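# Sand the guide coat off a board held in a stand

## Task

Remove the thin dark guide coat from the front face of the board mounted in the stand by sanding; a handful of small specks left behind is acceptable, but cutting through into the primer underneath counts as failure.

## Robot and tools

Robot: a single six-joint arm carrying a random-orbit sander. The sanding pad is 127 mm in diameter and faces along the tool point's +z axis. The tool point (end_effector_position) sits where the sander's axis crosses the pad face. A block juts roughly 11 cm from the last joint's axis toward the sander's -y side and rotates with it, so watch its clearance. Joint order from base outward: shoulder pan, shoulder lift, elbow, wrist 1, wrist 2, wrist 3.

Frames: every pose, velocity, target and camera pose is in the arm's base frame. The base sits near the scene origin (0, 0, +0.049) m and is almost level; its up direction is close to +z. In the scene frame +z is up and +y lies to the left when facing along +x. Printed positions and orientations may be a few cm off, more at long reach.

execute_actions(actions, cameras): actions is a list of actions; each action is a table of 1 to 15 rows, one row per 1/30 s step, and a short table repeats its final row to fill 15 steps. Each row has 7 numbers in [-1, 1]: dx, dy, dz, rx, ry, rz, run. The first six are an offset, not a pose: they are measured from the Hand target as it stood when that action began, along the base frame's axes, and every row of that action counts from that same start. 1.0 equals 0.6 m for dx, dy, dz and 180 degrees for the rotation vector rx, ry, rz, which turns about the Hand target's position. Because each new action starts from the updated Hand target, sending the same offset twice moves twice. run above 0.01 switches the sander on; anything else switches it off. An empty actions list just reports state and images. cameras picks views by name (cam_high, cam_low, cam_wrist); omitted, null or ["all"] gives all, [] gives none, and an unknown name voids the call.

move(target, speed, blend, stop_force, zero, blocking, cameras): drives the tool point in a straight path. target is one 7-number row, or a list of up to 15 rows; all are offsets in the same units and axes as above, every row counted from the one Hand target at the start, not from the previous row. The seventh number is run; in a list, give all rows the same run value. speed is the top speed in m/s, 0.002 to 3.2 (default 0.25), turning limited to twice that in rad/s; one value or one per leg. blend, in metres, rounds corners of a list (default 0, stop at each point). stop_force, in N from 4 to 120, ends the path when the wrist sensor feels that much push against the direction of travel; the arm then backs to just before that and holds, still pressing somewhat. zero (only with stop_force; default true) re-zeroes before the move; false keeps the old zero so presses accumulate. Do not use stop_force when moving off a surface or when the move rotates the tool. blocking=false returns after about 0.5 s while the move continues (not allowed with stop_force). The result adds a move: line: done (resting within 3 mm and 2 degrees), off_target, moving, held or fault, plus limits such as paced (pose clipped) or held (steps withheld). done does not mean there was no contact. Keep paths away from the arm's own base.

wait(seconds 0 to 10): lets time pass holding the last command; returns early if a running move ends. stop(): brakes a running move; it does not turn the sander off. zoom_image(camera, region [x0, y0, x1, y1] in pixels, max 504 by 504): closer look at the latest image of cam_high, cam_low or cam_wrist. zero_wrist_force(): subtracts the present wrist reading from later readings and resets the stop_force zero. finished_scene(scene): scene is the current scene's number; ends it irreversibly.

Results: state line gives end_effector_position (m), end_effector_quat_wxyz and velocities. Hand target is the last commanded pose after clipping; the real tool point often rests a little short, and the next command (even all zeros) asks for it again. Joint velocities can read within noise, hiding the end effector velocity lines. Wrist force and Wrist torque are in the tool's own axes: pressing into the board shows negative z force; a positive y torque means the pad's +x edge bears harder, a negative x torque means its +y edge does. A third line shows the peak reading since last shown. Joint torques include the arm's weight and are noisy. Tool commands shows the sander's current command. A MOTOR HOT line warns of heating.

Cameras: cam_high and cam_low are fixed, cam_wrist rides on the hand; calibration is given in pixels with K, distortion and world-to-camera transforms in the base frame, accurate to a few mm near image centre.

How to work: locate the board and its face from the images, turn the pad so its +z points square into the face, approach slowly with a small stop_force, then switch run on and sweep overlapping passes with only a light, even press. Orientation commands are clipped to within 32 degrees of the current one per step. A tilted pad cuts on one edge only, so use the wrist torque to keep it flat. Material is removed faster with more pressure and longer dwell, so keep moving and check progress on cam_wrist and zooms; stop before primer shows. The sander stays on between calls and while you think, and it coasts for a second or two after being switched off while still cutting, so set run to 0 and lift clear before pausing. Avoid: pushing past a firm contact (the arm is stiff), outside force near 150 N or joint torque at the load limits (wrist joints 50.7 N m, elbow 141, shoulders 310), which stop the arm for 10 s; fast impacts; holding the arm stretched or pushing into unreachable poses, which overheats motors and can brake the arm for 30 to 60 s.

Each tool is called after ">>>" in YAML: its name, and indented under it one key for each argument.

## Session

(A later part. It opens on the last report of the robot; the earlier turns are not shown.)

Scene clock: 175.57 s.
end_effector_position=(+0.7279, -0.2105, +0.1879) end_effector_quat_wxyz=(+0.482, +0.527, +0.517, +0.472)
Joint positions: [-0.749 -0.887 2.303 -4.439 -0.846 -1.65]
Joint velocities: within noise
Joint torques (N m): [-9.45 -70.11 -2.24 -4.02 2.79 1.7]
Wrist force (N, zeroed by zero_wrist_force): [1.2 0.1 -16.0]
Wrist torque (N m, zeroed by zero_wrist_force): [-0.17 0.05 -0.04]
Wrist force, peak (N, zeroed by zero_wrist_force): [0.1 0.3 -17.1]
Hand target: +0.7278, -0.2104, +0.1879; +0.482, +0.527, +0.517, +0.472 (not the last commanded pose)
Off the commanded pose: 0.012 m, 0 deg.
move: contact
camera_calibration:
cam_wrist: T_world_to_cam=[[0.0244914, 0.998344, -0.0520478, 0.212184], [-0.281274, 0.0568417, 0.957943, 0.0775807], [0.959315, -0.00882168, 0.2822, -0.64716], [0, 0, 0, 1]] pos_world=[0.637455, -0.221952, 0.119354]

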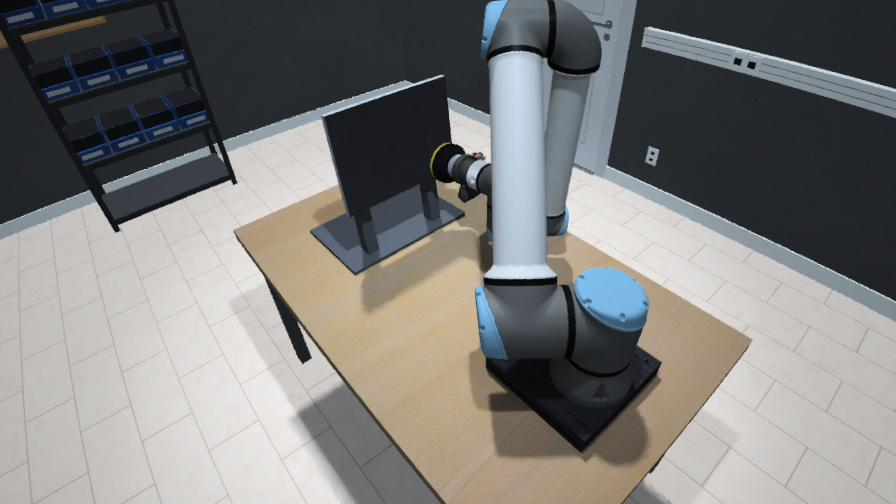

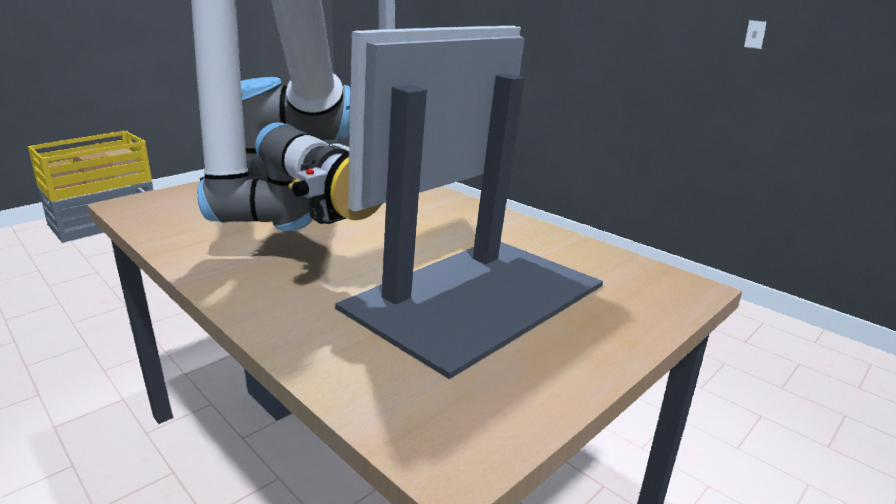

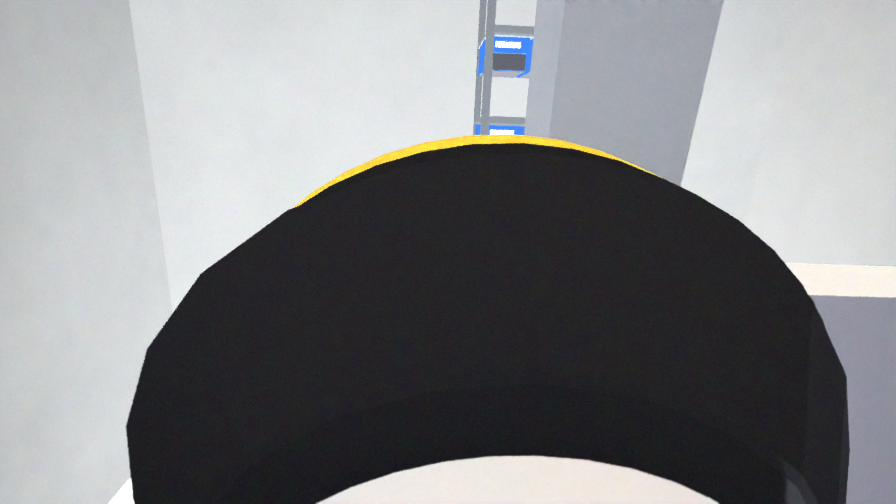

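>>> move:
  target:
    - [-0.01, 0, 0, 0, 0, 0, 1]
    - [0, 0.005, 0, 0, 0, 0, 1]
    - [0.0128, 0.5507, 0.0025, 0, 0, 0, 1]
    - [-0.004, 0.5507, 0.0025, 0, 0, 0, 1]
  speed: [0.1, 0.1, 0.08, 0.1]
  cameras: ["cam_high"]

>>> move:
  target: [-0.05, 0.0, 0.4, 0, 0, 0, 0]
  speed: 0.4

>>> zoom_image:
  camera: "cam_high"
  region: [310, 60, 470, 240]

>>> zoom_image:
  camera: "cam_wrist"
  region: [0, 0, 500, 300]

Scene clock: 192.53 s.
end_effector_position=(+0.7257, +0.1199, +0.1893) end_effector_quat_wxyz=(+0.482, +0.527, +0.517, +0.472)
Joint positions: [-0.105 -0.898 2.352 -4.507 -1.486 -1.579]
Joint velocities: within noise
Joint torques (N m): [10.94 -84.06 3.43 -6.36 -3.13 2.96]
Wrist force (N, zeroed by zero_wrist_force): [0.4 0.3 0.0]
Wrist torque (N m, zeroed by zero_wrist_force): [0.11 -0.08 -0.06]
Wrist force, peak (N, zeroed by zero_wrist_force): [1.1 0.4 -16.2]
Hand target: +0.7254, +0.1200, +0.1894; +0.482, +0.527, +0.517, +0.472
Off the commanded pose: 0.000 m, 0 deg.
move: done
Images, in order (width x height): cam_high 896x504.

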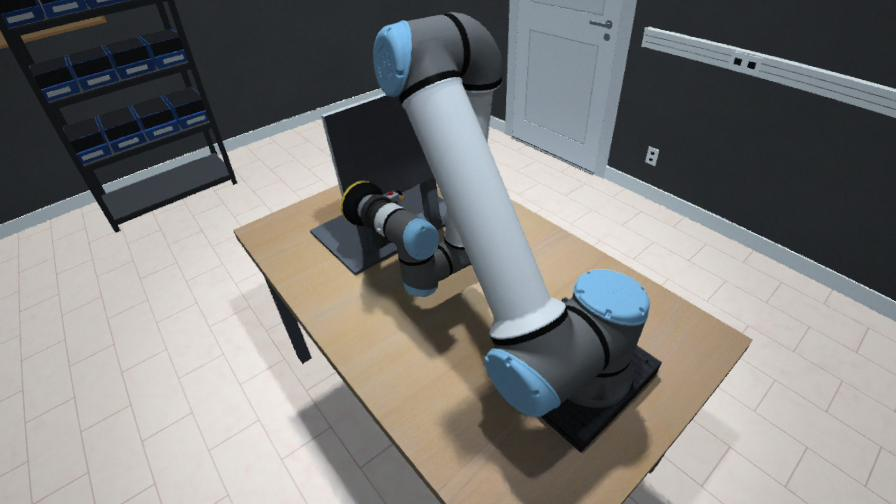

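Scene clock: 194.10 s.
end_effector_position=(+0.6954, +0.1200, +0.4293) end_effector_quat_wxyz=(+0.482, +0.527, +0.517, +0.472)
Joint positions: [-0.113 -1.451 2.377 -3.979 -1.478 -1.58]
Joint velocities: within noise
Joint torques (N m): [-12.49 -57.07 -50.54 -2.66 4.15 -4.18]
Wrist force (N, zeroed by zero_wrist_force): [0.5 -0.1 0.5]
Wrist torque (N m, zeroed by zero_wrist_force): [0.04 -0.07 0.00]
Wrist force, peak (N, zeroed by zero_wrist_force): [0.3 3.6 -0.5]
Hand target: +0.6954, +0.1200, +0.4294; +0.482, +0.527, +0.517, +0.472
Off the commanded pose: 0.000 m, 0 deg.
move: done
camera_calibration:
cam_wrist: T_world_to_cam=[[0.0244682, 0.99835, -0.0519484, -0.104431], [-0.281367, 0.0567406, 0.957921, -0.181519], [0.959288, -0.00882207, 0.282291, -0.681207], [0, 0, 0, 1]] pos_world=[0.604956, 0.108549, 0.360754]

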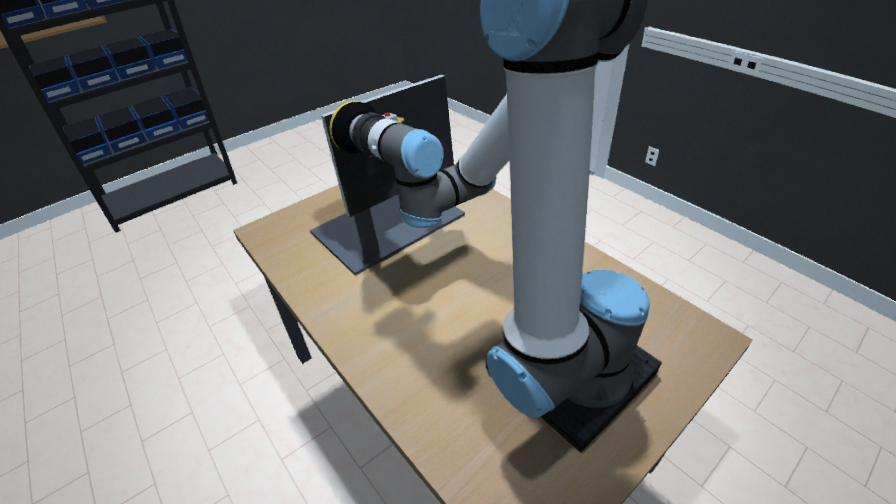

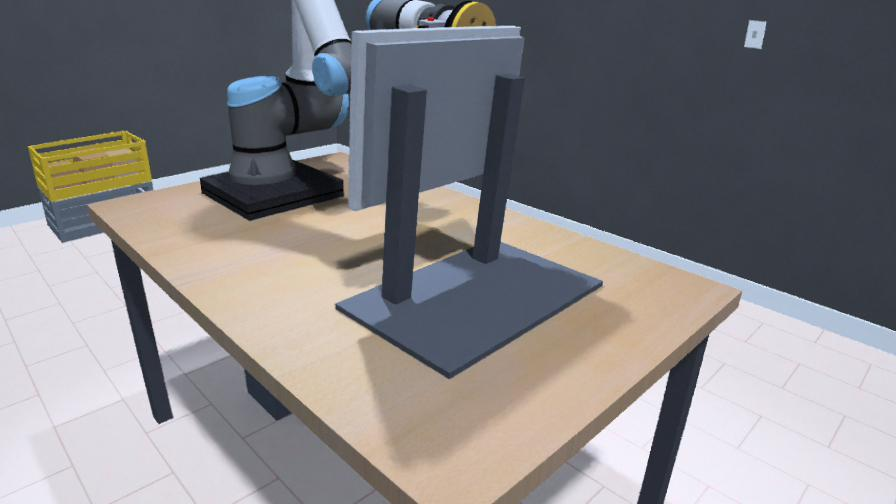

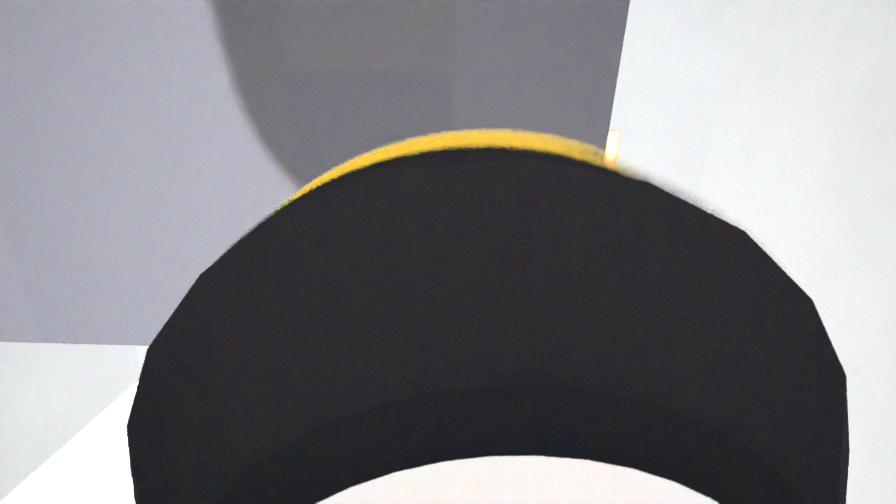

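Scaled by 2.800 from the camera's 896x504 image, which has a finer 1280x720 frame.

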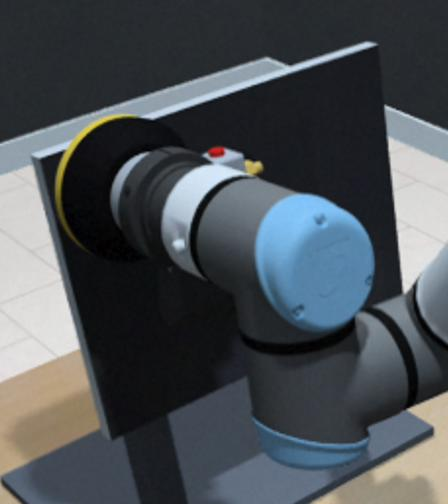

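Scaled by 1.008 from the camera's 896x504 image, which has a finer 1280x720 frame.

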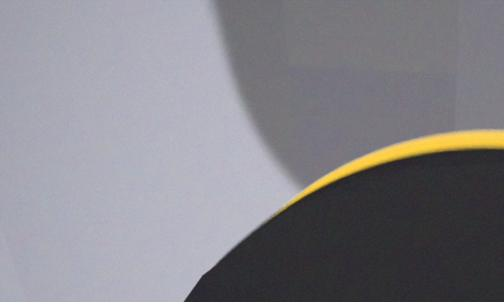

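>>> move:
  target: [-0.2, -0.35, 0.25, 0, 0.1, 0, 0]
  speed: 0.5

>>> zoom_image:
  camera: "cam_high"
  region: [310, 60, 470, 240]

>>> zoom_image:
  camera: "cam_wrist"
  region: [0, 0, 504, 300]

Scene clock: 202.70 s.
end_effector_position=(+0.5755, -0.0900, +0.5794) end_effector_quat_wxyz=(+0.396, +0.594, +0.586, +0.384)
Joint positions: [-0.757 -2.094 2.337 -2.863 -0.906 -1.918]
Joint velocities: within noise
Joint torques (N m): [-10.51 -25.37 -71.67 -3.52 4.91 -3.73]
Wrist force (N, zeroed by zero_wrist_force): [0.7 -0.4 0.2]
Wrist torque (N m, zeroed by zero_wrist_force): [-0.10 -0.26 -0.02]
Wrist force, peak (N, zeroed by zero_wrist_force): [3.1 -1.6 2.0]
Hand target: +0.5754, -0.0900, +0.5794; +0.396, +0.594, +0.586, +0.384
Off the commanded pose: 0.000 m, 0 deg.
move: done
camera_calibration:
cam_wrist: T_world_to_cam=[[0.00732054, 0.998349, -0.0569716, 0.128741], [0.0283688, 0.0567429, 0.997986, -0.548551], [0.999571, -0.00892201, -0.0279066, -0.453818], [0, 0, 0, 1]] pos_world=[0.468242, -0.101452, 0.542116]

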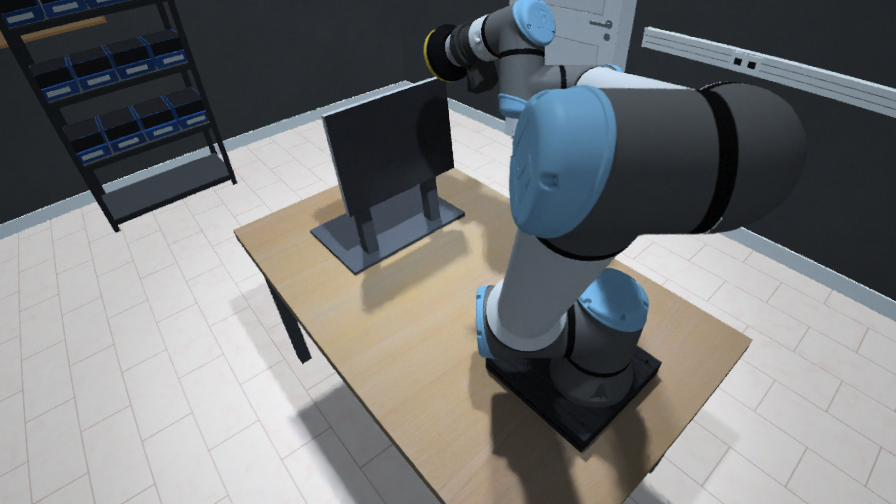

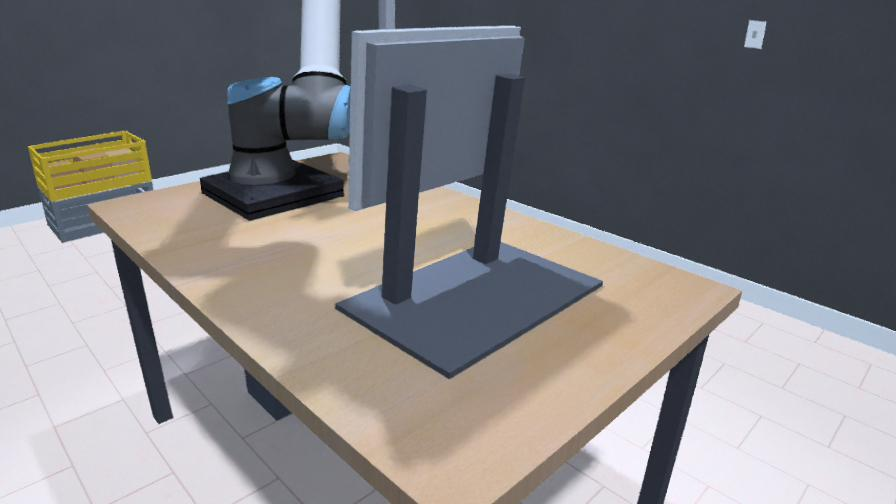

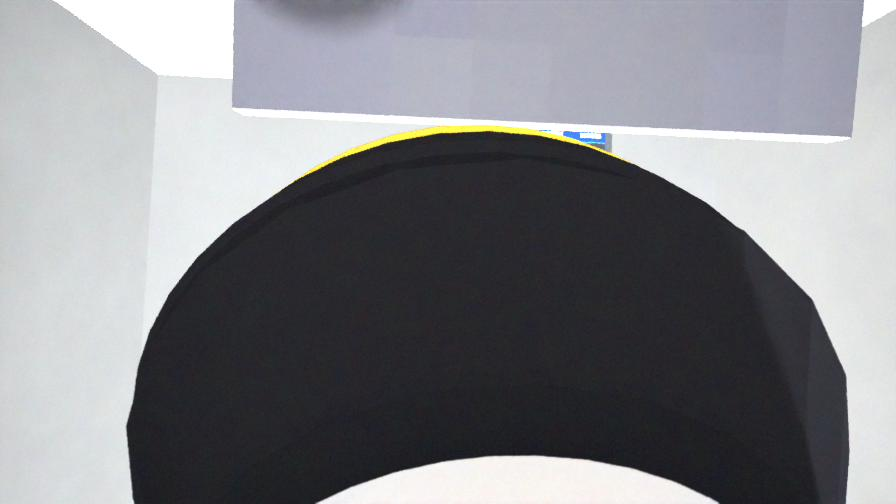

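Scaled by 2.800 from the camera's 896x504 image, which has a finer 1280x720 frame.

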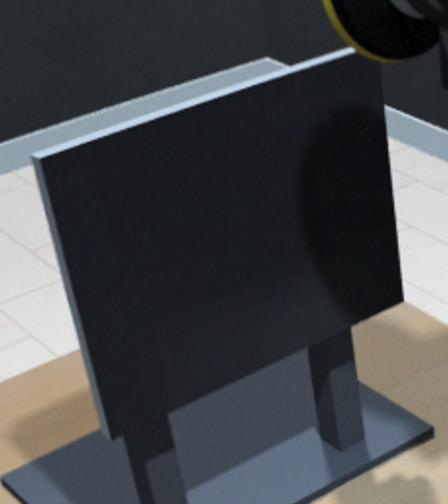

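Scaled by 1.000.

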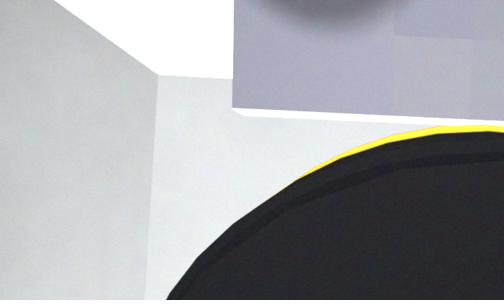

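>>> move:
  target:
    - [0, -0.1, -0.3, 0, -0.1, 0, 1]
    - [0.2377, -0.2007, -0.6525, 0, -0.1, 0, 1]
  speed: 0.4
  blend: [0.05,0]
  cameras: []

Scene clock: 211.13 s.
end_effector_position=(+0.7180, -0.2104, +0.1879) end_effector_quat_wxyz=(+0.482, +0.527, +0.517, +0.472)
Joint positions: [-0.763 -0.891 2.321 -4.452 -0.831 -1.653]
Joint velocities: within noise
Joint torques (N m): [10.48 -54.16 -24.51 -5.34 -2.54 3.03]
Wrist force (N, zeroed by zero_wrist_force): [0.7 -0.5 -0.2]
Wrist torque (N m, zeroed by zero_wrist_force): [-0.02 -0.15 -0.05]
Wrist force, peak (N, zeroed by zero_wrist_force): [2.0 3.4 -1.3]
Hand target: +0.7181, -0.2104, +0.1879; +0.482, +0.527, +0.517, +0.472
Off the commanded pose: 0.000 m, 0 deg.
move: done
No camera images: "cameras" was empty.

>>> move:
  target:
    - [0.0163, 0.003, 0, 0, 0, 0, 1]
    - [0.0290, 0.5507, 0.0025, 0, 0, 0, 1]
  speed: [0.04, 0.04]
  cameras: []
  blocking: false

>>> wait:
  seconds: 1
  cameras: []

>>> wait:
  seconds: 1.5
  cameras: []

>>> wait:
  seconds: 1.5
  cameras: []

>>> wait:
  seconds: 1.5
  cameras: []

>>> wait:
  seconds: 1.5
  cameras: []

>>> wait:
  seconds: 1.5
  cameras: []

>>> move:
  target: [-0.016, 0.0, 0, 0, 0, 0, 0]
  cameras: []

>>> move:
  target:
    - [-0.1, -0.1, 0.2, 0, 0, 0, 0]
    - [-0.25, -0.15, 0.65, 0, 0.1, 0, 0]
  speed: 0.5
  blend: [0.05, 0]

>>> zoom_image:
  camera: "cam_high"
  region: [310, 60, 470, 240]

Scene clock: 221.37 s.
end_effector_position=(+0.7270, -0.2054, +0.1879) end_effector_quat_wxyz=(+0.482, +0.527, +0.517, +0.472) end_effector_velocity=(+0.011, +0.029, +0.001) end_effector_angular_velocity=(-0.004, -0.004, +0.001)
Joint positions: [-0.742 -0.888 2.309 -4.444 -0.852 -1.649]
Joint velocities: [0.059 0 0 -0.012 -0.058 0.009]
Joint torques (N m): [15.16 -68.52 1.62 -6.08 -4.16 3.4]
Wrist force (N, zeroed by zero_wrist_force): [0.6 -0.1 -0.4]
Wrist torque (N m, zeroed by zero_wrist_force): [0.02 -0.16 -0.08]
Wrist force, peak (N, zeroed by zero_wrist_force): [1.1 -0.6 -0.4]
Hand target: +0.7281, -0.1995, +0.1879; +0.482, +0.527, +0.517, +0.472
Tool commands: tool/run=+1.0
Off the commanded pose: 0.325 m, 0 deg.
move: running; path passed 1 of 2 targets
No camera images: "cameras" was empty.

Scene clock: 222.37 s.
end_effector_position=(+0.7288, -0.1664, +0.1881) end_effector_quat_wxyz=(+0.482, +0.527, +0.517, +0.472) end_effector_velocity=(+0.001, +0.039, +0.000) end_effector_angular_velocity=(+0.000, +0.000, -0.001)
Joint positions: [-0.679 -0.893 2.331 -4.468 -0.915 -1.64]
Joint velocities: [0.066 -0.003 0.022 -0.024 -0.067 0.009]
Joint torques (N m): [18.01 -83.49 1.06 -4.99 -4.39 3.4]
Wrist force (N, zeroed by zero_wrist_force): [0.3 0.2 -14.5]
Wrist torque (N m, zeroed by zero_wrist_force): [-0.06 -0.23 -0.06]
Wrist force, peak (N, zeroed by zero_wrist_force): [0.3 0.2 -14.5]
Hand target: +0.7290, -0.1596, +0.1881; +0.482, +0.527, +0.517, +0.472
Tool commands: tool/run=+1.0
Off the commanded pose: 0.287 m, 0 deg.
earlier move: running; path passed 1 of 2 targets
wait: 1.00 s; no rest
No camera images: "cameras" was empty.

Scene clock: 223.87 s.
end_effector_position=(+0.7302, -0.1066, +0.1883) end_effector_quat_wxyz=(+0.482, +0.527, +0.517, +0.472) end_effector_velocity=(+0.001, +0.041, +0.000) end_effector_angular_velocity=(+0.000, +0.000, +0.001)
Joint positions: [-0.573 -0.897 2.357 -4.498 -1.02 -1.626]
Joint velocities: [0.075 -0.002 0.013 -0.016 -0.074 0.009]
Joint torques (N m): [17.41 -81.56 0.81 -4.06 -3.8 3.25]
Wrist force (N, zeroed by zero_wrist_force): [0.1 0.3 -14.1]
Wrist torque (N m, zeroed by zero_wrist_force): [-0.04 -0.15 -0.07]
Wrist force, peak (N, zeroed by zero_wrist_force): [0.5 0.4 -14.5]
Hand target: +0.7304, -0.0996, +0.1884; +0.482, +0.527, +0.517, +0.472
Tool commands: tool/run=+1.0
Off the commanded pose: 0.227 m, 0 deg.
earlier move: running; path passed 1 of 2 targets
wait: 1.50 s; no rest
No camera images: "cameras" was empty.

Scene clock: 225.37 s.
end_effector_position=(+0.7315, -0.0465, +0.1886) end_effector_quat_wxyz=(+0.482, +0.527, +0.517, +0.472) end_effector_velocity=(+0.001, +0.040, +0.000) end_effector_angular_velocity=(+0.000, +0.000, +0.000)
Joint positions: [-0.456 -0.899 2.37 -4.515 -1.137 -1.613]
Joint velocities: [0.081 -0.001 0.004 -0.007 -0.08 0.008]
Joint torques (N m): [16.06 -83.92 -2.02 -4.8 -4.2 2.77]
Wrist force (N, zeroed by zero_wrist_force): [0.5 0.2 -14.2]
Wrist torque (N m, zeroed by zero_wrist_force): [-0.04 -0.19 -0.06]
Wrist force, peak (N, zeroed by zero_wrist_force): [0.5 0.7 -14.5]
Hand target: +0.7318, -0.0396, +0.1886; +0.482, +0.527, +0.517, +0.472
Tool commands: tool/run=+1.0
Off the commanded pose: 0.167 m, 0 deg.
earlier move: running; path passed 1 of 2 targets
wait: 1.50 s; no rest
No camera images: "cameras" was empty.

Scene clock: 226.87 s.
end_effector_position=(+0.7329, +0.0133, +0.1889) end_effector_quat_wxyz=(+0.482, +0.527, +0.517, +0.473) end_effector_velocity=(+0.001, +0.040, +0.000) end_effector_angular_velocity=(+0.000, +0.000, +0.001)
Joint positions: [-0.332 -0.9 2.37 -4.519 -1.26 -1.6]
Joint velocities: [0.085 0 -0.005 0.003 -0.084 0.008]
Joint torques (N m): [10.15 -66.4 -31.2 -1.01 -4.36 3.44]
Wrist force (N, zeroed by zero_wrist_force): [0.1 -0.3 -12.8]
Wrist torque (N m, zeroed by zero_wrist_force): [-0.07 -0.17 -0.06]
Wrist force, peak (N, zeroed by zero_wrist_force): [0.7 0.2 -14.4]
Hand target: +0.7332, +0.0203, +0.1889; +0.482, +0.527, +0.517, +0.472
Tool commands: tool/run=+1.0
Off the commanded pose: 0.107 m, 0 deg.
earlier move: running; path passed 1 of 2 targets
wait: 1.50 s; no rest
No camera images: "cameras" was empty.

Scene clock: 228.37 s.
end_effector_position=(+0.7343, +0.0734, +0.1892) end_effector_quat_wxyz=(+0.482, +0.527, +0.517, +0.473) end_effector_velocity=(+0.001, +0.041, +0.000) end_effector_angular_velocity=(+0.000, +0.000, +0.001)
Joint positions: [-0.203 -0.898 2.355 -4.508 -1.388 -1.588]
Joint velocities: [0.087 0.002 -0.014 0.011 -0.086 0.008]
Joint torques (N m): [12.24 -52.83 -30.82 -0.96 -4.88 3.44]
Wrist force (N, zeroed by zero_wrist_force): [0.3 0.3 -12.0]
Wrist torque (N m, zeroed by zero_wrist_force): [0.02 -0.18 -0.06]
Wrist force, peak (N, zeroed by zero_wrist_force): [0.8 0.2 -13.0]
Hand target: +0.7345, +0.0803, +0.1892; +0.482, +0.527, +0.517, +0.472
Tool commands: tool/run=+1.0
Off the commanded pose: 0.047 m, 0 deg.
earlier move: running; path passed 1 of 2 targets
wait: 1.50 s; no rest
No camera images: "cameras" was empty.

Scene clock: 229.73 s.
end_effector_position=(+0.7354, +0.1196, +0.1894) end_effector_quat_wxyz=(+0.482, +0.527, +0.517, +0.472) end_effector_velocity=(+0.000, +0.003, +0.000) end_effector_angular_velocity=(+0.000, +0.000, -0.001)
Joint positions: [-0.104 -0.895 2.334 -4.492 -1.487 -1.579]
Joint velocities: [0.006 0 -0.002 0.002 -0.007 0.001]
Joint torques (N m): [10.42 -54.06 -32.22 -1.68 -3.63 2.87]
Wrist force (N, zeroed by zero_wrist_force): [0.7 -0.2 -12.2]
Wrist torque (N m, zeroed by zero_wrist_force): [-0.05 -0.29 -0.07]
Wrist force, peak (N, zeroed by zero_wrist_force): [1.0 -0.3 -12.6]
Hand target: +0.7355, +0.1200, +0.1894; +0.482, +0.527, +0.517, +0.472
Tool commands: tool/run=+1.0
Off the commanded pose: 0.000 m, 0 deg.
earlier move: done
wait: 1.37 of 1.5 s (the move ended)
No camera images: "cameras" was empty.

Scene clock: 230.57 s.
end_effector_position=(+0.7261, +0.1200, +0.1894) end_effector_quat_wxyz=(+0.482, +0.527, +0.517, +0.472)
Joint positions: [-0.105 -0.898 2.352 -4.506 -1.486 -1.579]
Joint velocities: within noise
Joint torques (N m): [-13.22 -84.49 4.58 -7.44 4.16 -2.85]
Wrist force (N, zeroed by zero_wrist_force): [0.7 -0.2 0.1]
Wrist torque (N m, zeroed by zero_wrist_force): [0.05 -0.11 0.00]
Wrist force, peak (N, zeroed by zero_wrist_force): [0.0 -0.5 -13.0]
Hand target: +0.7259, +0.1200, +0.1894; +0.482, +0.527, +0.517, +0.472
Off the commanded pose: 0.000 m, 0 deg.
move: done
No camera images: "cameras" was empty.

Scene clock: 232.70 s.
end_effector_position=(+0.5759, +0.0300, +0.5793) end_effector_quat_wxyz=(+0.396, +0.594, +0.586, +0.384)
Joint positions: [-0.426 -2.092 2.344 -2.96 -1.2 -1.744]
Joint velocities: within noise
Joint torques (N m): [-14.18 -20.48 -71.93 -2.59 4.86 -3.5]
Wrist force (N, zeroed by zero_wrist_force): [0.8 -0.1 0.1]
Wrist torque (N m, zeroed by zero_wrist_force): [-0.07 -0.18 0.00]
Wrist force, peak (N, zeroed by zero_wrist_force): [0.2 3.3 -2.6]
Hand target: +0.5759, +0.0300, +0.5794; +0.396, +0.594, +0.586, +0.384
Off the commanded pose: 0.000 m, 0 deg.
move: done
camera_calibration:
cam_wrist: T_world_to_cam=[[0.00722643, 0.99835, -0.056968, 0.00897869], [0.0282634, 0.0567428, 0.997989, -0.555324], [0.999574, -0.008822, -0.0278067, -0.453205], [0, 0, 0, 1]] pos_world=[0.468643, 0.0185486, 0.542116]

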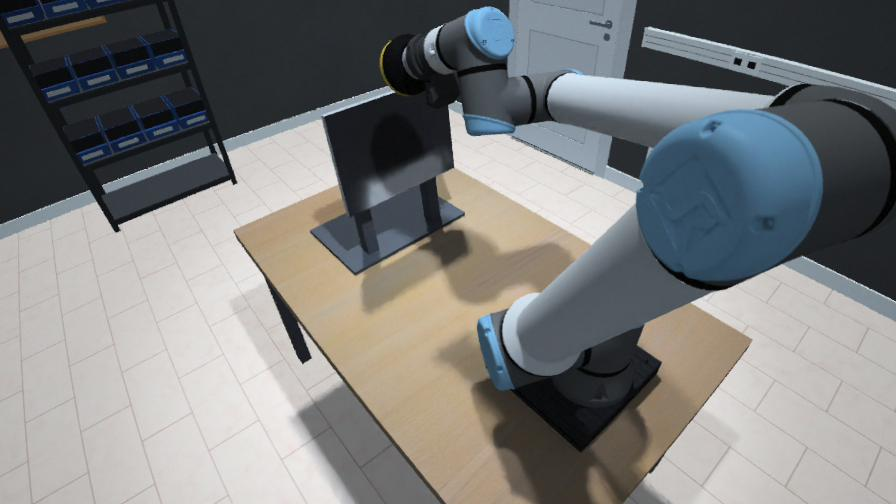

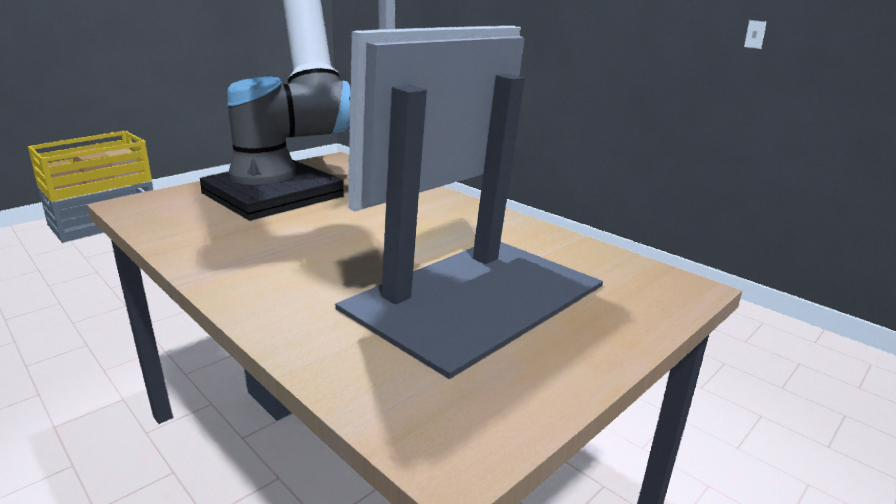

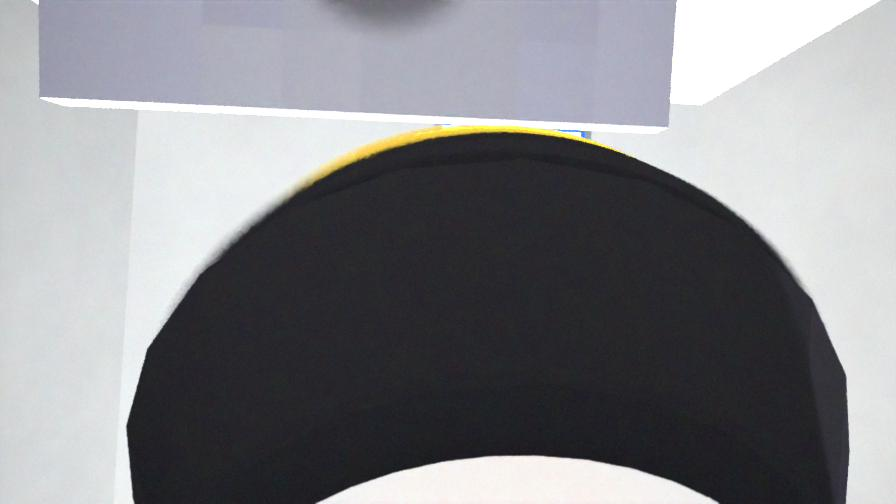

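Scaled by 2.800 from the camera's 896x504 image, which has a finer 1280x720 frame.

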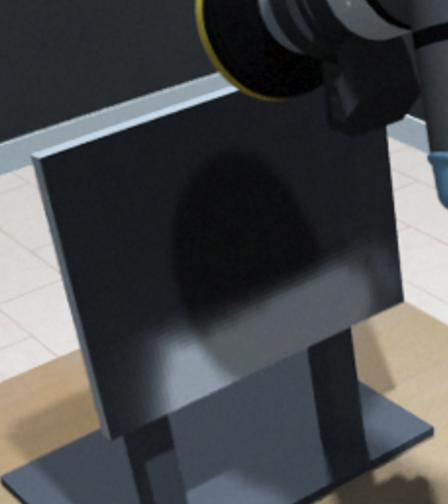

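>>> move:
  target:
    - [0.05, -0.2, -0.2, 0, -0.1, 0, 1]
    - [0.2452, -0.5, -0.529, 0, -0.1, 0, 1]
  speed: 0.5
  blend: [0.05,0]
  cameras: ["cam_wrist"]

>>> move:
  target:
    - [0.0167, 0.01, 0, 0, 0, 0, 1]
    - [0.0340, 0.75, 0, 0, 0, 0, 1]
  speed: [0.05, 0.05]
  cameras: []
  blocking: false

>>> wait:
  seconds: 1
  cameras: []

>>> wait:
  seconds: 1.5
  cameras: []

>>> wait:
  seconds: 1.5
  cameras: []

>>> wait:
  seconds: 1.5
  cameras: []

>>> wait:
  seconds: 1.5
  cameras: []

>>> wait:
  seconds: 4
  cameras: []

>>> move:
  target: [-0.016, 0.0, 0, 0, 0, 0, 1]
  cameras: ["cam_high","cam_wrist"]

Scene clock: 280.57 s.
end_effector_position=(+0.7228, -0.2699, +0.2620) end_effector_quat_wxyz=(+0.482, +0.527, +0.517, +0.472)
Joint positions: [-0.839 -1.033 2.278 -4.257 -0.756 -1.666]
Joint velocities: within noise
Joint torques (N m): [16.84 -54.77 -34.99 -5.32 -2.57 2.97]
Wrist force (N, zeroed by zero_wrist_force): [0.2 -0.1 -0.1]
Wrist torque (N m, zeroed by zero_wrist_force): [0.00 -0.07 -0.08]
Wrist force, peak (N, zeroed by zero_wrist_force): [3.1 2.8 -1.5]
Hand target: +0.7230, -0.2700, +0.2620; +0.482, +0.527, +0.517, +0.472
Off the commanded pose: 0.000 m, 0 deg.
move: done
camera_calibration:
cam_wrist: T_world_to_cam=[[0.024379, 0.998345, -0.0520829, 0.275551], [-0.280976, 0.0568409, 0.95803, 0.00823859], [0.959405, -0.00872174, 0.281897, -0.6637], [0, 0, 0, 1]] pos_world=[0.632354, -0.281352, 0.193554]
Images, in order (width x height): cam_wrist 896x504.

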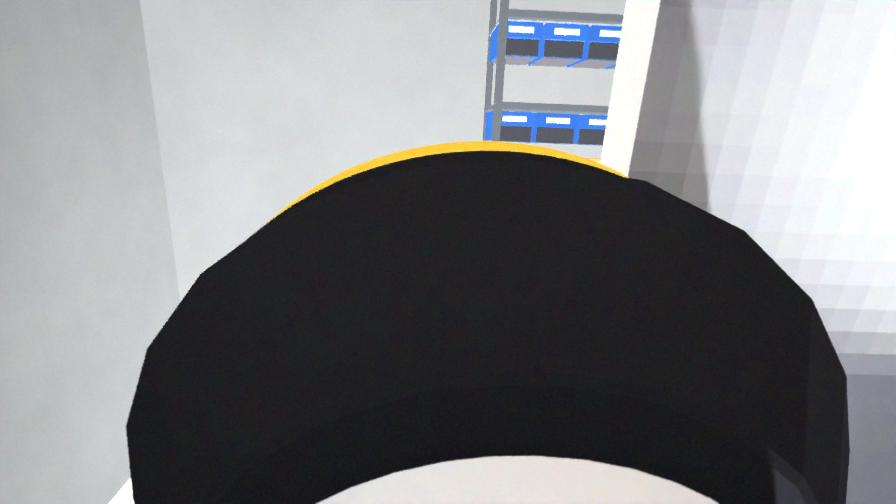

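Scene clock: 281.07 s.
end_effector_position=(+0.7323, -0.2602, +0.2620) end_effector_quat_wxyz=(+0.482, +0.527, +0.517, +0.472) end_effector_velocity=(+0.009, +0.043, -0.001) end_effector_angular_velocity=(+0.000, +0.000, +0.001)
Joint positions: [-0.813 -1.03 2.27 -4.256 -0.782 -1.661]
Joint velocities: [0.068 -0.007 0.022 -0.023 -0.067 0.012]
Joint torques (N m): [11.12 -82.04 -6.28 -6.25 -3.69 3.31]
Wrist force (N, zeroed by zero_wrist_force): [0.3 -0.3 -0.2]
Wrist torque (N m, zeroed by zero_wrist_force): [0.00 -0.11 -0.09]
Wrist force, peak (N, zeroed by zero_wrist_force): [-0.2 -0.1 -1.1]
Hand target: +0.7333, -0.2522, +0.2620; +0.482, +0.527, +0.517, +0.472
Tool commands: tool/run=+1.0
Off the commanded pose: 0.440 m, 0 deg.
move: running; path passed 1 of 2 targets
No camera images: "cameras" was empty.

Scene clock: 282.07 s.
end_effector_position=(+0.7342, -0.2111, +0.2620) end_effector_quat_wxyz=(+0.482, +0.527, +0.517, +0.472) end_effector_velocity=(+0.001, +0.050, +0.000) end_effector_angular_velocity=(+0.000, +0.000, +0.001)
Joint positions: [-0.741 -1.043 2.306 -4.287 -0.853 -1.649]
Joint velocities: [0.076 -0.012 0.034 -0.03 -0.075 0.012]
Joint torques (N m): [16.4 -78.65 -7.53 -6.54 -3.69 2.7]
Wrist force (N, zeroed by zero_wrist_force): [0.3 0.0 -8.1]
Wrist torque (N m, zeroed by zero_wrist_force): [0.04 -0.06 -0.10]
Wrist force, peak (N, zeroed by zero_wrist_force): [0.3 0.0 -8.1]
Hand target: +0.7344, -0.2023, +0.2620; +0.482, +0.527, +0.517, +0.472
Tool commands: tool/run=+1.0
Off the commanded pose: 0.391 m, 0 deg.
earlier move: running; path passed 1 of 2 targets
wait: 1.00 s; no rest
No camera images: "cameras" was empty.

Scene clock: 283.57 s.
end_effector_position=(+0.7359, -0.1360, +0.2620) end_effector_quat_wxyz=(+0.482, +0.527, +0.517, +0.472) end_effector_velocity=(+0.001, +0.050, +0.000) end_effector_angular_velocity=(-0.001, +0.000, -0.001)
Joint positions: [-0.618 -1.058 2.349 -4.326 -0.975 -1.632]
Joint velocities: [0.087 -0.007 0.022 -0.021 -0.087 0.011]
Joint torques (N m): [17.79 -76.23 -10.48 -4.96 -4.72 3.07]
Wrist force (N, zeroed by zero_wrist_force): [0.4 0.1 -12.7]
Wrist torque (N m, zeroed by zero_wrist_force): [0.05 -0.22 -0.10]
Wrist force, peak (N, zeroed by zero_wrist_force): [-0.1 0.2 -13.0]
Hand target: +0.7362, -0.1274, +0.2620; +0.482, +0.527, +0.517, +0.472
Tool commands: tool/run=+1.0
Off the commanded pose: 0.316 m, 0 deg.
earlier move: running; path passed 1 of 2 targets
wait: 1.50 s; no rest
No camera images: "cameras" was empty.

Scene clock: 285.07 s.
end_effector_position=(+0.7377, -0.0613, +0.2620) end_effector_quat_wxyz=(+0.482, +0.527, +0.517, +0.473) end_effector_velocity=(+0.001, +0.050, +0.000) end_effector_angular_velocity=(+0.000, +0.000, +0.000)
Joint positions: [-0.479 -1.065 2.372 -4.349 -1.114 -1.615]
Joint velocities: [0.098 -0.002 0.008 -0.011 -0.097 0.011]
Joint torques (N m): [13.38 -77.7 -9.56 -5.24 -3.87 3.23]
Wrist force (N, zeroed by zero_wrist_force): [0.0 0.3 -14.3]
Wrist torque (N m, zeroed by zero_wrist_force): [0.08 -0.13 -0.06]
Wrist force, peak (N, zeroed by zero_wrist_force): [0.0 0.3 -14.3]
Hand target: +0.7380, -0.0525, +0.2620; +0.482, +0.527, +0.517, +0.472
Tool commands: tool/run=+1.0
Off the commanded pose: 0.241 m, 0 deg.
earlier move: running; path passed 1 of 2 targets
wait: 1.50 s; no rest
No camera images: "cameras" was empty.

Scene clock: 286.57 s.
end_effector_position=(+0.7394, +0.0138, +0.2620) end_effector_quat_wxyz=(+0.482, +0.527, +0.517, +0.473) end_effector_velocity=(+0.001, +0.050, +0.000) end_effector_angular_velocity=(+0.000, -0.001, +0.000)
Joint positions: [-0.326 -1.065 2.373 -4.356 -1.266 -1.599]
Joint velocities: [0.105 0.003 -0.007 0 -0.104 0.011]
Joint torques (N m): [12.84 -40.69 -38.81 -1.64 -4.1 3.5]
Wrist force (N, zeroed by zero_wrist_force): [0.3 0.5 -12.6]
Wrist torque (N m, zeroed by zero_wrist_force): [0.13 -0.21 -0.06]
Wrist force, peak (N, zeroed by zero_wrist_force): [0.1 0.1 -14.9]
Hand target: +0.7397, +0.0224, +0.2620; +0.482, +0.527, +0.517, +0.472
Tool commands: tool/run=+1.0
Off the commanded pose: 0.166 m, 0 deg.
earlier move: running; path passed 1 of 2 targets
wait: 1.50 s; no rest
No camera images: "cameras" was empty.

Scene clock: 288.07 s.
end_effector_position=(+0.7411, +0.0885, +0.2620) end_effector_quat_wxyz=(+0.482, +0.527, +0.517, +0.473) end_effector_velocity=(+0.001, +0.051, +0.000) end_effector_angular_velocity=(+0.000, +0.000, +0.002)
Joint positions: [-0.168 -1.058 2.352 -4.346 -1.423 -1.585]
Joint velocities: [0.107 0.007 -0.021 0.012 -0.105 0.009]
Joint torques (N m): [18.4 -47.82 -39.87 -1.11 -4.39 3.03]
Wrist force (N, zeroed by zero_wrist_force): [0.2 -0.2 -15.0]
Wrist torque (N m, zeroed by zero_wrist_force): [0.05 -0.15 -0.06]
Wrist force, peak (N, zeroed by zero_wrist_force): [0.3 0.4 -15.2]
Hand target: +0.7415, +0.0973, +0.2620; +0.482, +0.527, +0.517, +0.472
Tool commands: tool/run=+1.0
Off the commanded pose: 0.092 m, 0 deg.
earlier move: running; path passed 1 of 2 targets
wait: 1.50 s; no rest
No camera images: "cameras" was empty.

Scene clock: 290.13 s.
end_effector_position=(+0.7434, +0.1796, +0.2620) end_effector_quat_wxyz=(+0.482, +0.527, +0.517, +0.472) end_effector_velocity=(+0.000, +0.002, +0.000) end_effector_angular_velocity=(+0.000, +0.000, -0.001)
Joint positions: [0.021 -1.039 2.299 -4.312 -1.612 -1.568]
Joint velocities: [0.005 0.001 -0.002 0.002 -0.006 0.001]
Joint torques (N m): [14.91 -52.35 -41.36 -2.51 -2.6 3.51]
Wrist force (N, zeroed by zero_wrist_force): [0.4 0.3 -8.3]
Wrist torque (N m, zeroed by zero_wrist_force): [0.07 -0.38 -0.10]
Wrist force, peak (N, zeroed by zero_wrist_force): [0.4 0.0 -15.4]
Hand target: +0.7434, +0.1800, +0.2620; +0.482, +0.527, +0.517, +0.472
Tool commands: tool/run=+1.0
Off the commanded pose: 0.000 m, 0 deg.
earlier move: done
wait: 2.07 of 4 s (the move ended)
No camera images: "cameras" was empty.

Scene clock: 290.93 s.
end_effector_position=(+0.7340, +0.1800, +0.2620) end_effector_quat_wxyz=(+0.482, +0.527, +0.517, +0.472)
Joint positions: [0.022 -1.045 2.316 -4.323 -1.613 -1.568]
Joint velocities: within noise
Joint torques (N m): [15.98 -78.71 -5.08 -5.32 -2.59 3.46]
Wrist force (N, zeroed by zero_wrist_force): [0.2 0.5 -0.3]
Wrist torque (N m, zeroed by zero_wrist_force): [0.09 -0.04 -0.08]
Wrist force, peak (N, zeroed by zero_wrist_force): [0.3 0.2 -8.2]
Hand target: +0.7338, +0.1800, +0.2620; +0.482, +0.527, +0.517, +0.472
Off the commanded pose: 0.000 m, 0 deg.
move: done
camera_calibration:
cam_wrist: T_world_to_cam=[[0.0244625, 0.99835, -0.0519528, -0.173963], [-0.281248, 0.0567422, 0.957956, -0.0138859], [0.959323, -0.00882242, 0.282172, -0.670478], [0, 0, 0, 1]] pos_world=[0.643555, 0.168549, 0.193454]
Images, in order (width x height): cam_high 896x504, cam_wrist 896x504.

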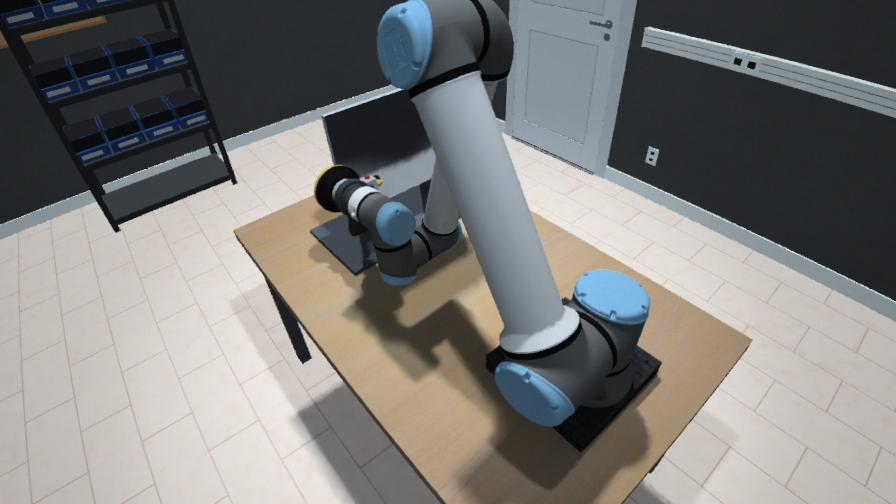

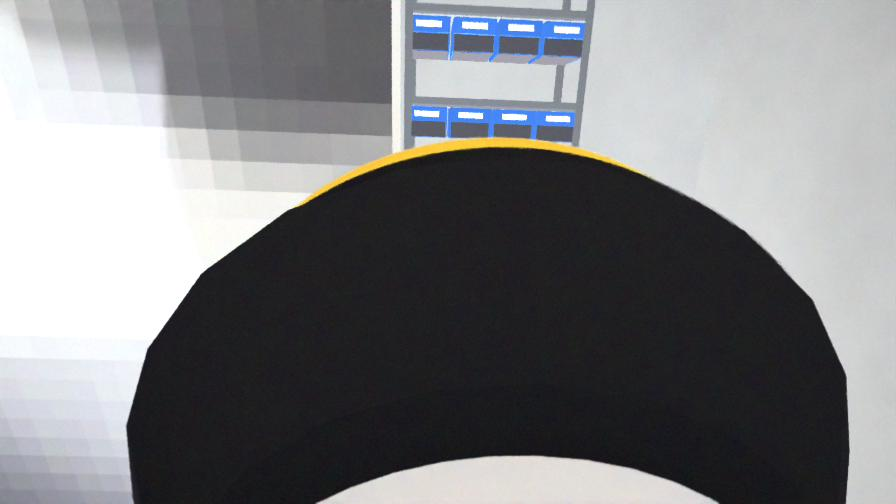

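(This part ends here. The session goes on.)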